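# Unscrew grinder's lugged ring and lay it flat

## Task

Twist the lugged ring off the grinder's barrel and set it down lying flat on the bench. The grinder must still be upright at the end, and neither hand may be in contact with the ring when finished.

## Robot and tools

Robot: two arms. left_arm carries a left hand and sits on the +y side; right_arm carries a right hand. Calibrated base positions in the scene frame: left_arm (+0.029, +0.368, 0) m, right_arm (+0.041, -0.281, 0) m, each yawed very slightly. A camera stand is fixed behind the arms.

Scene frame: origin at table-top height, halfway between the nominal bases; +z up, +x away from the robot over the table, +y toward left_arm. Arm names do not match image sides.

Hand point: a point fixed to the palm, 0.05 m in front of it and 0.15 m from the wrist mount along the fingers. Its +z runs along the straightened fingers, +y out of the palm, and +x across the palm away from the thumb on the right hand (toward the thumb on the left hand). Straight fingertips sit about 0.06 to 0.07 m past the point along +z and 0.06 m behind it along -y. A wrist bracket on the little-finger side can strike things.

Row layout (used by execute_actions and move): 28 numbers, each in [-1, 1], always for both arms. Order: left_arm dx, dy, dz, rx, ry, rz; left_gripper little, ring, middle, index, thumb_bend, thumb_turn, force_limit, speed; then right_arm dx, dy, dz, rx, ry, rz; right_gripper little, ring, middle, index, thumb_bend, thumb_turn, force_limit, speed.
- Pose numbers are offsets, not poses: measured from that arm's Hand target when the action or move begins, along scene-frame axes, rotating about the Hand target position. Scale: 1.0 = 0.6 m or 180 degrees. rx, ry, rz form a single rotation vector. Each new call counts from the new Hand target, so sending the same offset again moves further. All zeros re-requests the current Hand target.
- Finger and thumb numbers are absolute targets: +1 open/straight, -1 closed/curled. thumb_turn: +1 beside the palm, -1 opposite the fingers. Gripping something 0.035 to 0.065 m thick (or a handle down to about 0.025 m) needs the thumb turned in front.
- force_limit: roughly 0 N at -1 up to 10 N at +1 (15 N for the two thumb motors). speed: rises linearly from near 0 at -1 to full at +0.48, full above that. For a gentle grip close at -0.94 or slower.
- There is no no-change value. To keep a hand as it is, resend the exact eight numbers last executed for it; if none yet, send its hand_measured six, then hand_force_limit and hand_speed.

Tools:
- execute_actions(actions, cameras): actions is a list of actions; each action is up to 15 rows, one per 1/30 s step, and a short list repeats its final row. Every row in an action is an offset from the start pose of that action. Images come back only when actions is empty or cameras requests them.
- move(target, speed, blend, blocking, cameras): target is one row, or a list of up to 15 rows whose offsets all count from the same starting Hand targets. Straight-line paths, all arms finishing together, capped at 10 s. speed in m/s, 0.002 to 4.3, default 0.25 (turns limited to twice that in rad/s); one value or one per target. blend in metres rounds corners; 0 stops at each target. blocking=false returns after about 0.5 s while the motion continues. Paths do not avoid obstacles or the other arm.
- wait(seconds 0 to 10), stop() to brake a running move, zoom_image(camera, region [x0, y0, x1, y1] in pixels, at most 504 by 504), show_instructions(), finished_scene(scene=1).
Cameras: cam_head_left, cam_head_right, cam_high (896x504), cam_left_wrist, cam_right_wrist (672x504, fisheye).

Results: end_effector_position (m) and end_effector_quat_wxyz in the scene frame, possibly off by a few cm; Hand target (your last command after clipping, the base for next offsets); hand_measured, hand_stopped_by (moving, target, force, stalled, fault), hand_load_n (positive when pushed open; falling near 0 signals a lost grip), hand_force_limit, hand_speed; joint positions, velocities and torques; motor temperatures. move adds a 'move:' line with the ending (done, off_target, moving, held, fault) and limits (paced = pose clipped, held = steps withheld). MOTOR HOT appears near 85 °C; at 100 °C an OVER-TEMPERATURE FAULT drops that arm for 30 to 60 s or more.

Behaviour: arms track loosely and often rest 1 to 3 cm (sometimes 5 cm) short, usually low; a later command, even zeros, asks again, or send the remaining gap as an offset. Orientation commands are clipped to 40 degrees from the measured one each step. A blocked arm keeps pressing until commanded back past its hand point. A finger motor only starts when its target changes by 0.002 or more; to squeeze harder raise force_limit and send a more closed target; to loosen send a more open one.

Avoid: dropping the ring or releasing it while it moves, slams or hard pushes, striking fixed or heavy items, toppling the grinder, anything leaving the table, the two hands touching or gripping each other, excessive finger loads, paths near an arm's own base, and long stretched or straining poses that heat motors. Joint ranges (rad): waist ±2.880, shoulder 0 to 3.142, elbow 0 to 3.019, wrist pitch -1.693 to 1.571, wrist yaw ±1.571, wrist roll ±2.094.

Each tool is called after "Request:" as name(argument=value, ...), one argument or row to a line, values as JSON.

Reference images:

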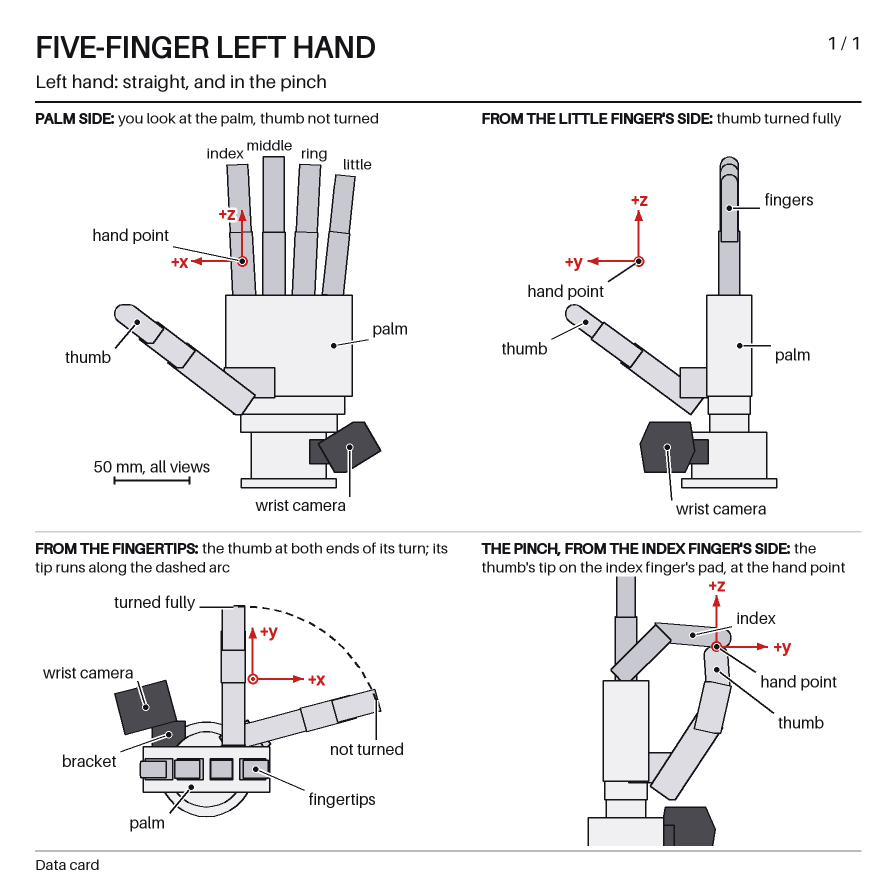

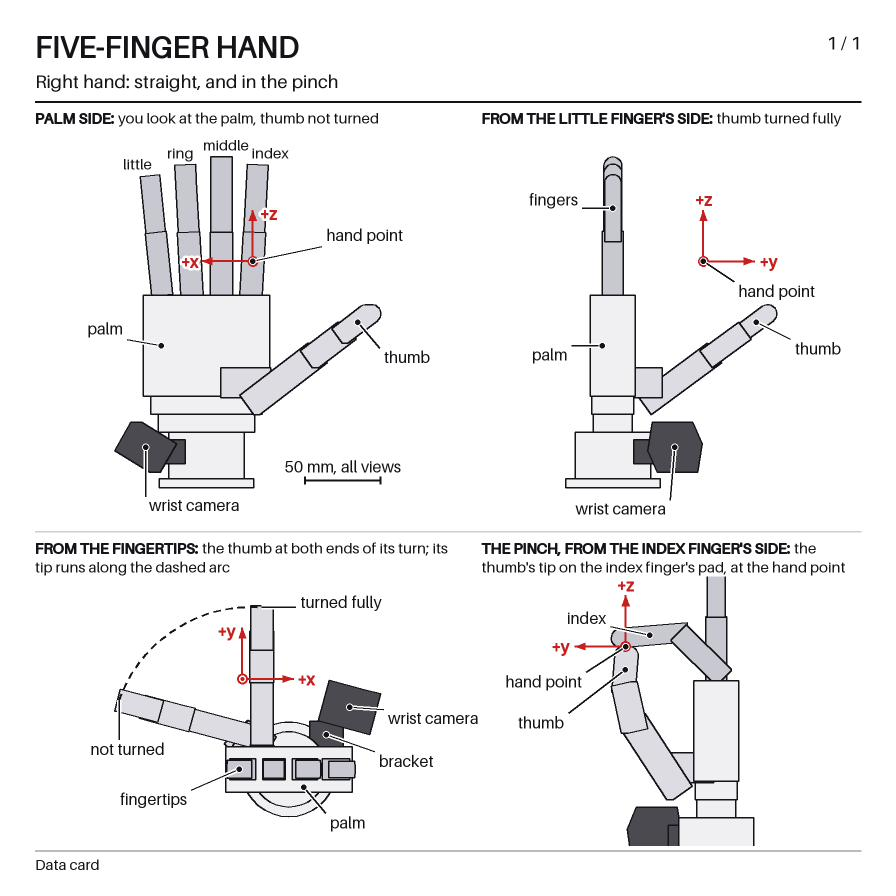

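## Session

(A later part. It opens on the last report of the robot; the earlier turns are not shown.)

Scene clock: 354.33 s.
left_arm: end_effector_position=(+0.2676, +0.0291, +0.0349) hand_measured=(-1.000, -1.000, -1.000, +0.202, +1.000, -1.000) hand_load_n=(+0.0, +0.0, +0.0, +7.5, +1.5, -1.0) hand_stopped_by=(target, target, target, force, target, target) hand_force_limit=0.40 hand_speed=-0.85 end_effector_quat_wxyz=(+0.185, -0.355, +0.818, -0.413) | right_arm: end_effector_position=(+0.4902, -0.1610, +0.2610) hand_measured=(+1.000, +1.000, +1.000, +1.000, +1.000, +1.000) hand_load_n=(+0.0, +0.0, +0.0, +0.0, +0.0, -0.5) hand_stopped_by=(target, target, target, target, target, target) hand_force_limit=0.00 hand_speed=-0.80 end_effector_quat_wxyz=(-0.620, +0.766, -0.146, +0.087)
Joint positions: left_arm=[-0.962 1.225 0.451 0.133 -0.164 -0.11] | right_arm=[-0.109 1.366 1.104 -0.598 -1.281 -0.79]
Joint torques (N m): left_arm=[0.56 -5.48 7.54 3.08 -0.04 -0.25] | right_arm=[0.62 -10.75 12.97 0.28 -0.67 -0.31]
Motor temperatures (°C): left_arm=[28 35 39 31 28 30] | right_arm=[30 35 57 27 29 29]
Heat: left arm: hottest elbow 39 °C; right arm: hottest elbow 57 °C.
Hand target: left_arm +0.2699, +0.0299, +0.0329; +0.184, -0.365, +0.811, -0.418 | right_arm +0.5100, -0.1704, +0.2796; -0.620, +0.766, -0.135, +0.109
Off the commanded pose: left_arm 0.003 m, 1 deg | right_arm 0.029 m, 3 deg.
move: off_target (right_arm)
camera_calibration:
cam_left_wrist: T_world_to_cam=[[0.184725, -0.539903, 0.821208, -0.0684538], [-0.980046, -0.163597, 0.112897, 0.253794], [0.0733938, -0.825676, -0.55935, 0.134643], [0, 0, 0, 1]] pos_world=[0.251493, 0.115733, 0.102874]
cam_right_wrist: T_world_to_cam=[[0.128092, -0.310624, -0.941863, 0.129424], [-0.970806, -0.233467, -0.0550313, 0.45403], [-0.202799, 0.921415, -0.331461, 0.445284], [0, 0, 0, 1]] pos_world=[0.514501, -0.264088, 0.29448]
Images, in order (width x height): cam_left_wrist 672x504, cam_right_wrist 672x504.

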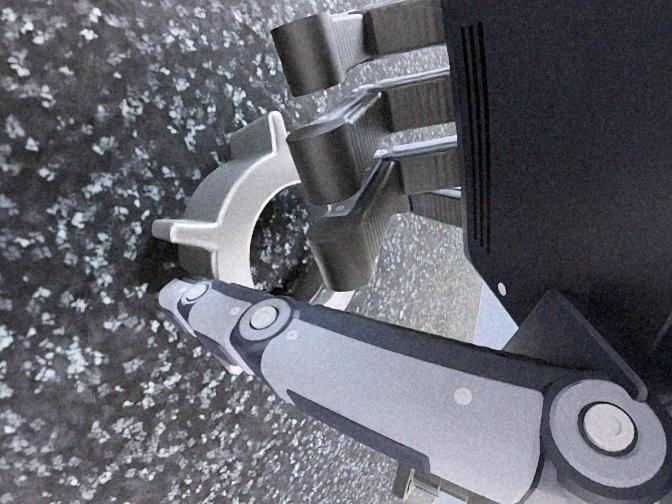

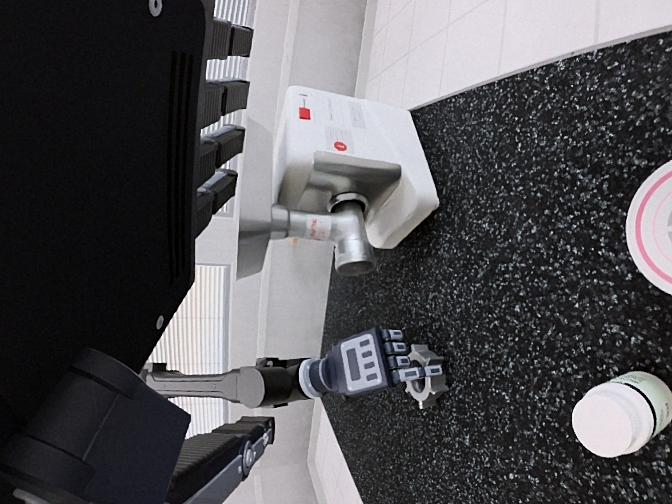

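Request:
move(
  target=[0,0,0,0,0,0,-1,-1,-1,0.5,1,-1,0.4,-0.8,0,0,0,0,0,0,1,1,1,1,1,1,0,-0.8],
  speed=0.05,
  cameras=["cam_right_wrist","cam_left_wrist"],
)

Request:
zoom_image(
  camera="cam_right_wrist",
  region=[340, 320, 460, 440],
)

Scene clock: 355.97 s.
left_arm: end_effector_position=(+0.2682, +0.0281, +0.0359) hand_measured=(-1.000, -1.000, -1.000, +0.500, +1.000, -1.000) hand_load_n=(+0.0, +0.0, +0.0, -0.5, +0.0, +0.0) hand_stopped_by=(target, target, target, target, target, target) hand_force_limit=0.40 hand_speed=-0.80 end_effector_quat_wxyz=(+0.185, -0.356, +0.816, -0.416) | right_arm: end_effector_position=(+0.4902, -0.1610, +0.2610) hand_measured=(+1.000, +1.000, +1.000, +1.000, +1.000, +1.000) hand_load_n=(+0.0, +0.0, +0.0, +0.0, +0.0, +0.0) hand_stopped_by=(target, target, target, target, target, target) hand_force_limit=0.00 hand_speed=-0.80 end_effector_quat_wxyz=(-0.620, +0.766, -0.146, +0.087)
Joint positions: left_arm=[-0.962 1.225 0.451 0.139 -0.164 -0.112] | right_arm=[-0.109 1.366 1.104 -0.598 -1.281 -0.79]
Joint torques (N m): left_arm=[0.56 -5.48 7.53 2.91 -0.05 -0.23] | right_arm=[0.5 -10.52 12.89 0.36 -0.67 -0.3]
Motor temperatures (°C): left_arm=[28 35 39 31 28 30] | right_arm=[30 35 57 27 29 29]
Heat: left arm: hottest elbow 39 °C; right arm: hottest elbow 57 °C.
Hand target: left_arm +0.2699, +0.0299, +0.0330; +0.184, -0.365, +0.811, -0.418 | right_arm +0.5100, -0.1704, +0.2796; -0.620, +0.766, -0.135, +0.109
Off the commanded pose: left_arm 0.004 m, 1 deg | right_arm 0.029 m, 3 deg.
move: off_target (right_arm)
camera_calibration:
cam_left_wrist: T_world_to_cam=[[0.183595, -0.535116, 0.824587, -0.0698721], [-0.980093, -0.164137, 0.111702, 0.254133], [0.0755713, -0.828679, -0.554598, 0.133708], [0, 0, 0, 1]] pos_world=[0.251798, 0.115124, 0.103382]
cam_right_wrist: T_world_to_cam=[[0.128092, -0.310624, -0.941863, 0.129424], [-0.970806, -0.233467, -0.0550313, 0.45403], [-0.202799, 0.921415, -0.331461, 0.445284], [0, 0, 0, 1]] pos_world=[0.514501, -0.264088, 0.29448]
Images, in order (width x height): cam_left_wrist 672x504, cam_right_wrist 672x504.

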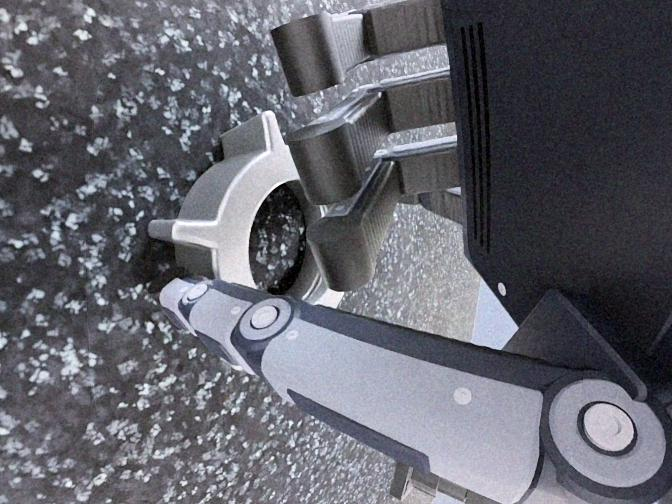

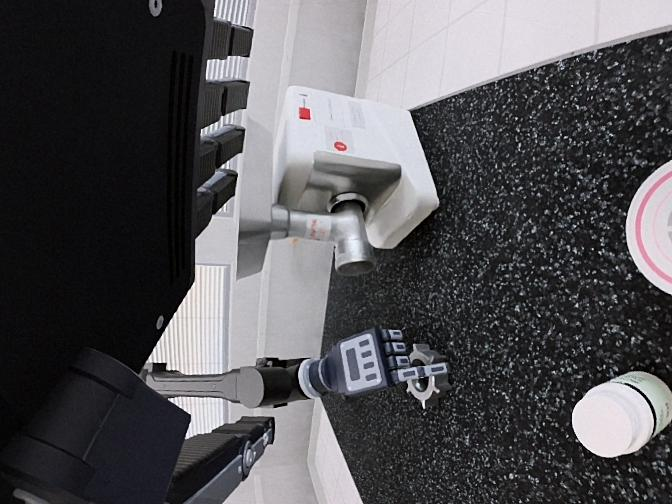

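Scaled by 4.200 from the camera's 672x504 image, which has a finer 960x720 frame.

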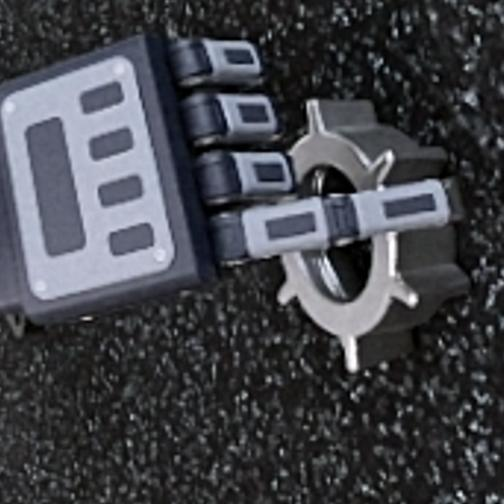

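Request:
move(
  target=[
    [0,0,0,0,0,0,-1,-1,-1,1.0,1,-1,0.4,-0.5,0,0,0,0,0,0,1,1,1,1,1,1,0,-0.8],
    [-0.0106,0.0129,0.0033,0,0,0,-1,-1,-1,1.0,1,-1,0.4,-0.5,0,0,0,0,0,0,1,1,1,1,1,1,0,-0.8],
  ],
  speed=0.05,
  cameras=["cam_right_wrist","cam_left_wrist"],
)

Request:
zoom_image(
  camera="cam_right_wrist",
  region=[340, 320, 460, 440],
)

Scene clock: 357.90 s.
left_arm: end_effector_position=(+0.2641, +0.0336, +0.0356) hand_measured=(-1.000, -1.000, -1.000, +1.000, +1.000, -1.000) hand_load_n=(+0.0, +0.0, +0.5, +0.0, +0.0, +0.0) hand_stopped_by=(target, target, target, target, target, target) hand_force_limit=0.40 hand_speed=-0.50 end_effector_quat_wxyz=(+0.185, -0.356, +0.816, -0.417) | right_arm: end_effector_position=(+0.4902, -0.1610, +0.2610) hand_measured=(+1.000, +1.000, +1.000, +1.000, +1.000, +1.000) hand_load_n=(+0.0, +0.0, -0.5, +0.0, +0.0, -0.5) hand_stopped_by=(target, target, target, target, target, target) hand_force_limit=0.00 hand_speed=-0.80 end_effector_quat_wxyz=(-0.620, +0.766, -0.146, +0.087)
Joint positions: left_arm=[-0.962 1.204 0.432 0.139 -0.164 -0.113] | right_arm=[-0.109 1.366 1.104 -0.598 -1.281 -0.79]
Joint torques (N m): left_arm=[0.5 -6.53 7.3 2.28 -0.1 -0.23] | right_arm=[0.38 -10.81 12.9 0.35 -0.67 -0.3]
Motor temperatures (°C): left_arm=[28 35 39 31 28 30] | right_arm=[30 35 57 27 29 29]
Heat: left arm: hottest elbow 39 °C; right arm: hottest elbow 57 °C.
Hand target: left_arm +0.2635, +0.0377, +0.0349; +0.184, -0.365, +0.811, -0.418 | right_arm +0.5100, -0.1704, +0.2796; -0.620, +0.766, -0.135, +0.109
Off the commanded pose: left_arm 0.004 m, 1 deg | right_arm 0.029 m, 3 deg.
move: off_target (right_arm)
camera_calibration:
cam_left_wrist: T_world_to_cam=[[0.183054, -0.533162, 0.825972, -0.065824], [-0.980132, -0.164241, 0.111202, 0.251192], [0.0763699, -0.829918, -0.552634, 0.138157], [0, 0, 0, 1]] pos_world=[0.2477, 0.12082, 0.102786]
cam_right_wrist: T_world_to_cam=[[0.128092, -0.310624, -0.941863, 0.129424], [-0.970806, -0.233467, -0.0550313, 0.45403], [-0.202799, 0.921415, -0.331461, 0.445284], [0, 0, 0, 1]] pos_world=[0.514501, -0.264088, 0.29448]
Images, in order (width x height): cam_left_wrist 672x504, cam_right_wrist 672x504.

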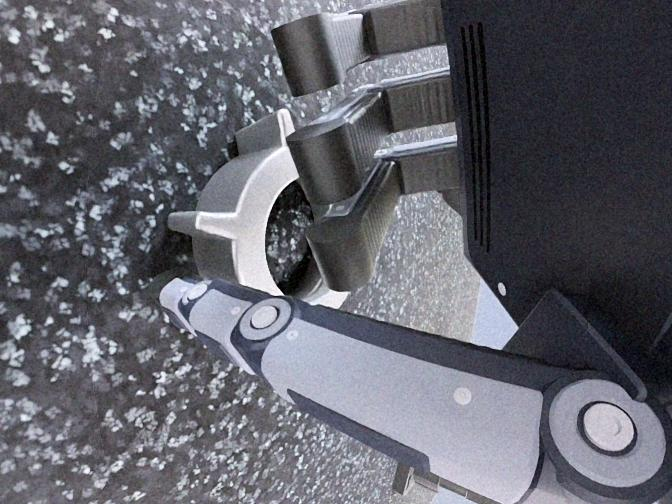

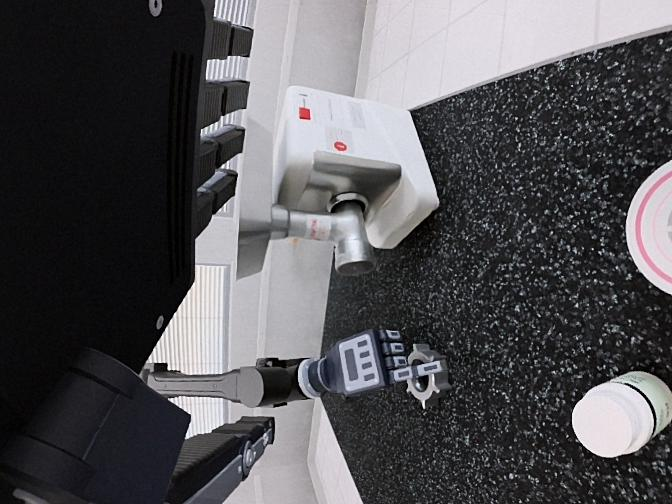

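Scaled by 4.200 from the camera's 672x504 image, which has a finer 960x720 frame.

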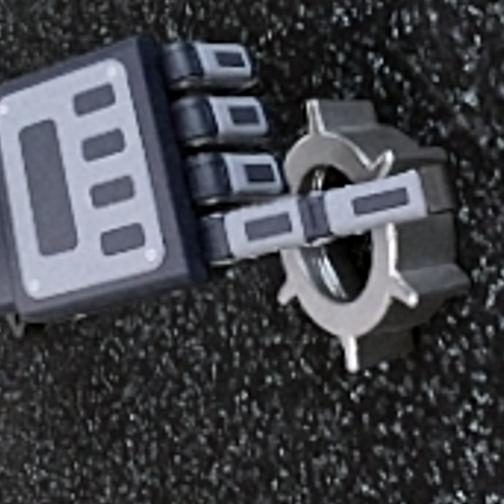

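Request:
move(
  target=[-0.0159,0.0193,0.2,0,0,0,-1,-1,-1,1.0,1,-1,0.4,-0.5,0,0,0,0,0,0,1,1,1,1,1,1,0,-0.8],
  speed=0.12,
  cameras=["all"],
)

Request:
zoom_image(
  camera="cam_right_wrist",
  region=[340, 320, 460, 440],
)

Scene clock: 360.03 s.
left_arm: end_effector_position=(+0.2406, +0.0663, +0.1181) hand_measured=(-1.000, -1.000, -1.000, +1.000, +1.000, -1.000) hand_load_n=(+0.0, +0.0, +0.0, +0.0, +0.0, +0.0) hand_stopped_by=(target, target, target, target, target, target) hand_force_limit=0.40 hand_speed=-0.50 end_effector_quat_wxyz=(+0.180, -0.360, +0.828, -0.391) | right_arm: end_effector_position=(+0.4902, -0.1610, +0.2610) hand_measured=(+1.000, +1.000, +1.000, +1.000, +1.000, +1.000) hand_load_n=(+0.0, +0.0, +0.0, +0.0, +0.0, -0.5) hand_stopped_by=(target, target, target, target, target, target) hand_force_limit=0.00 hand_speed=-0.80 end_effector_quat_wxyz=(-0.620, +0.766, -0.146, +0.087)
Joint positions: left_arm=[-0.962 0.893 0.537 -0.336 -0.165 -0.114] | right_arm=[-0.109 1.366 1.104 -0.598 -1.281 -0.79]
Joint torques (N m): left_arm=[0.26 -4.31 16.47 1.5 -0.12 -0.23] | right_arm=[0.67 -10.81 12.89 0.29 -0.68 -0.31]
Motor temperatures (°C): left_arm=[28 35 39 31 28 30] | right_arm=[30 35 57 27 29 29]
Heat: left arm: hottest elbow 39 °C; right arm: hottest elbow 57 °C.
Hand target: left_arm +0.2539, +0.0493, +0.1548; +0.184, -0.365, +0.811, -0.418 | right_arm +0.5100, -0.1704, +0.2796; -0.620, +0.766, -0.135, +0.109
Off the commanded pose: left_arm 0.043 m, 4 deg | right_arm 0.029 m, 3 deg.
move: off_target (left_arm, right_arm)
camera_calibration:
cam_left_wrist: T_world_to_cam=[[0.21217, -0.570937, 0.793104, -0.112967], [-0.975507, -0.171943, 0.137189, 0.22065], [0.058042, -0.802787, -0.593435, 0.220059], [0, 0, 0, 1]] pos_world=[0.226442, 0.150103, 0.189914]
cam_right_wrist: T_world_to_cam=[[0.128092, -0.310624, -0.941863, 0.129424], [-0.970806, -0.233467, -0.0550313, 0.45403], [-0.202799, 0.921415, -0.331461, 0.445284], [0, 0, 0, 1]] pos_world=[0.514501, -0.264088, 0.29448]

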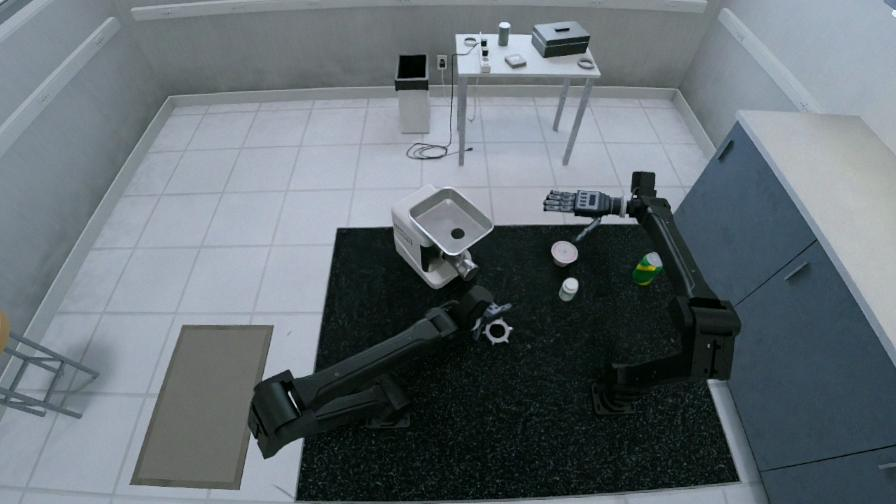

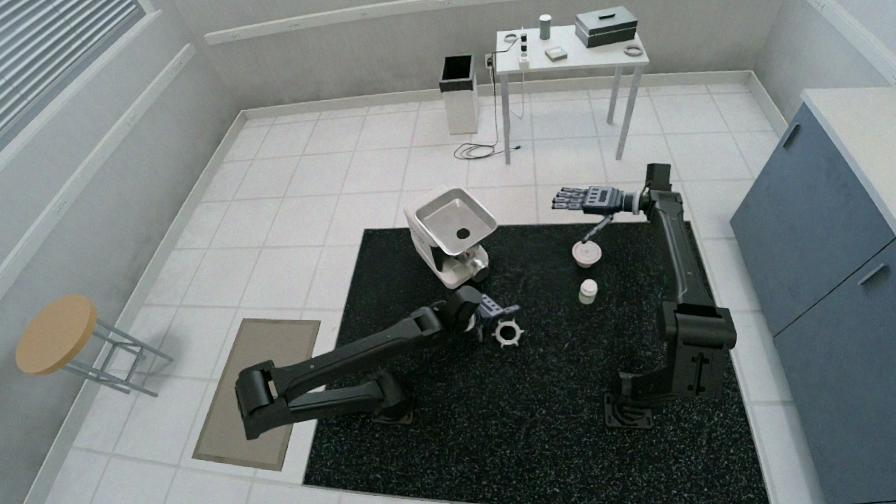

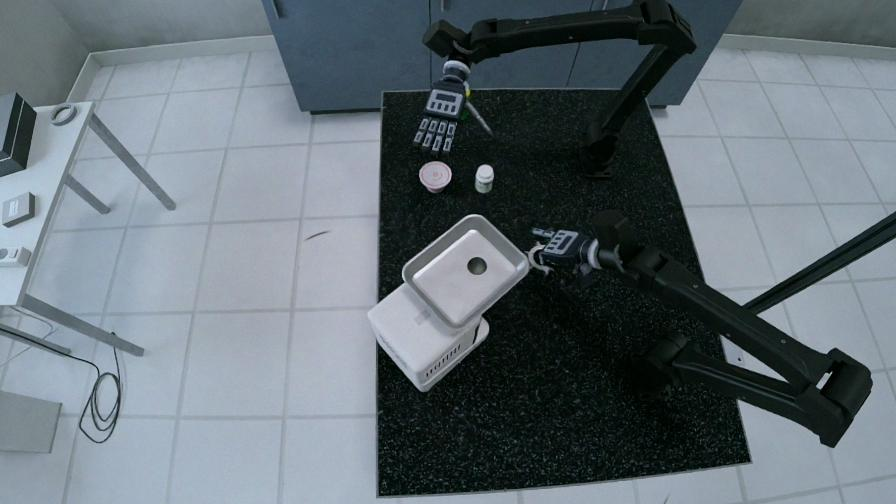

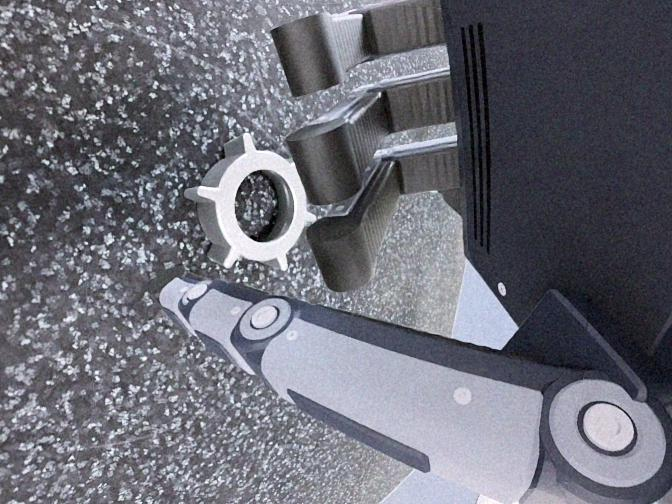

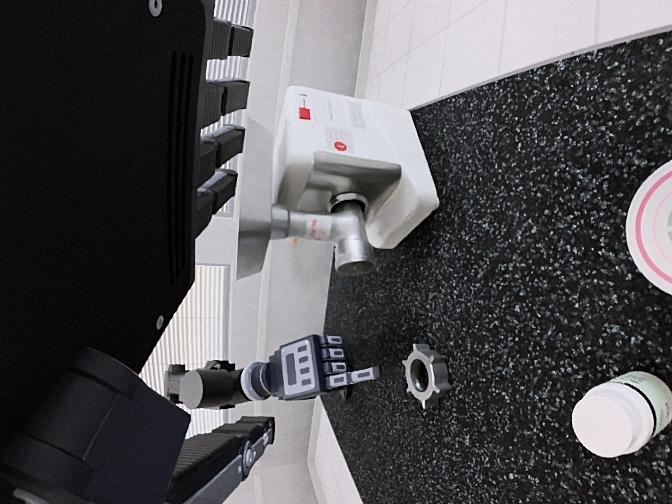

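Scaled by 4.200 from the camera's 672x504 image, which has a finer 960x720 frame.

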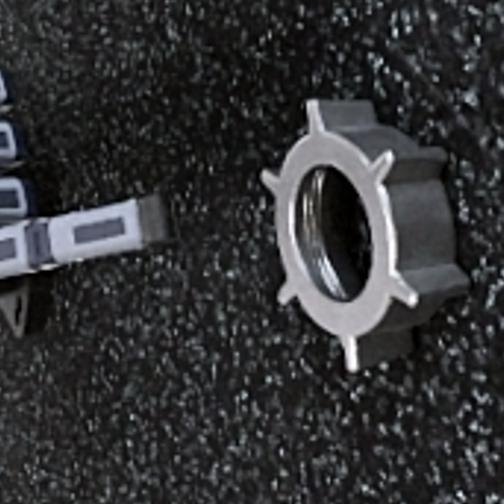

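Request:
finished_scene(
)

The scene is finished: the task was done.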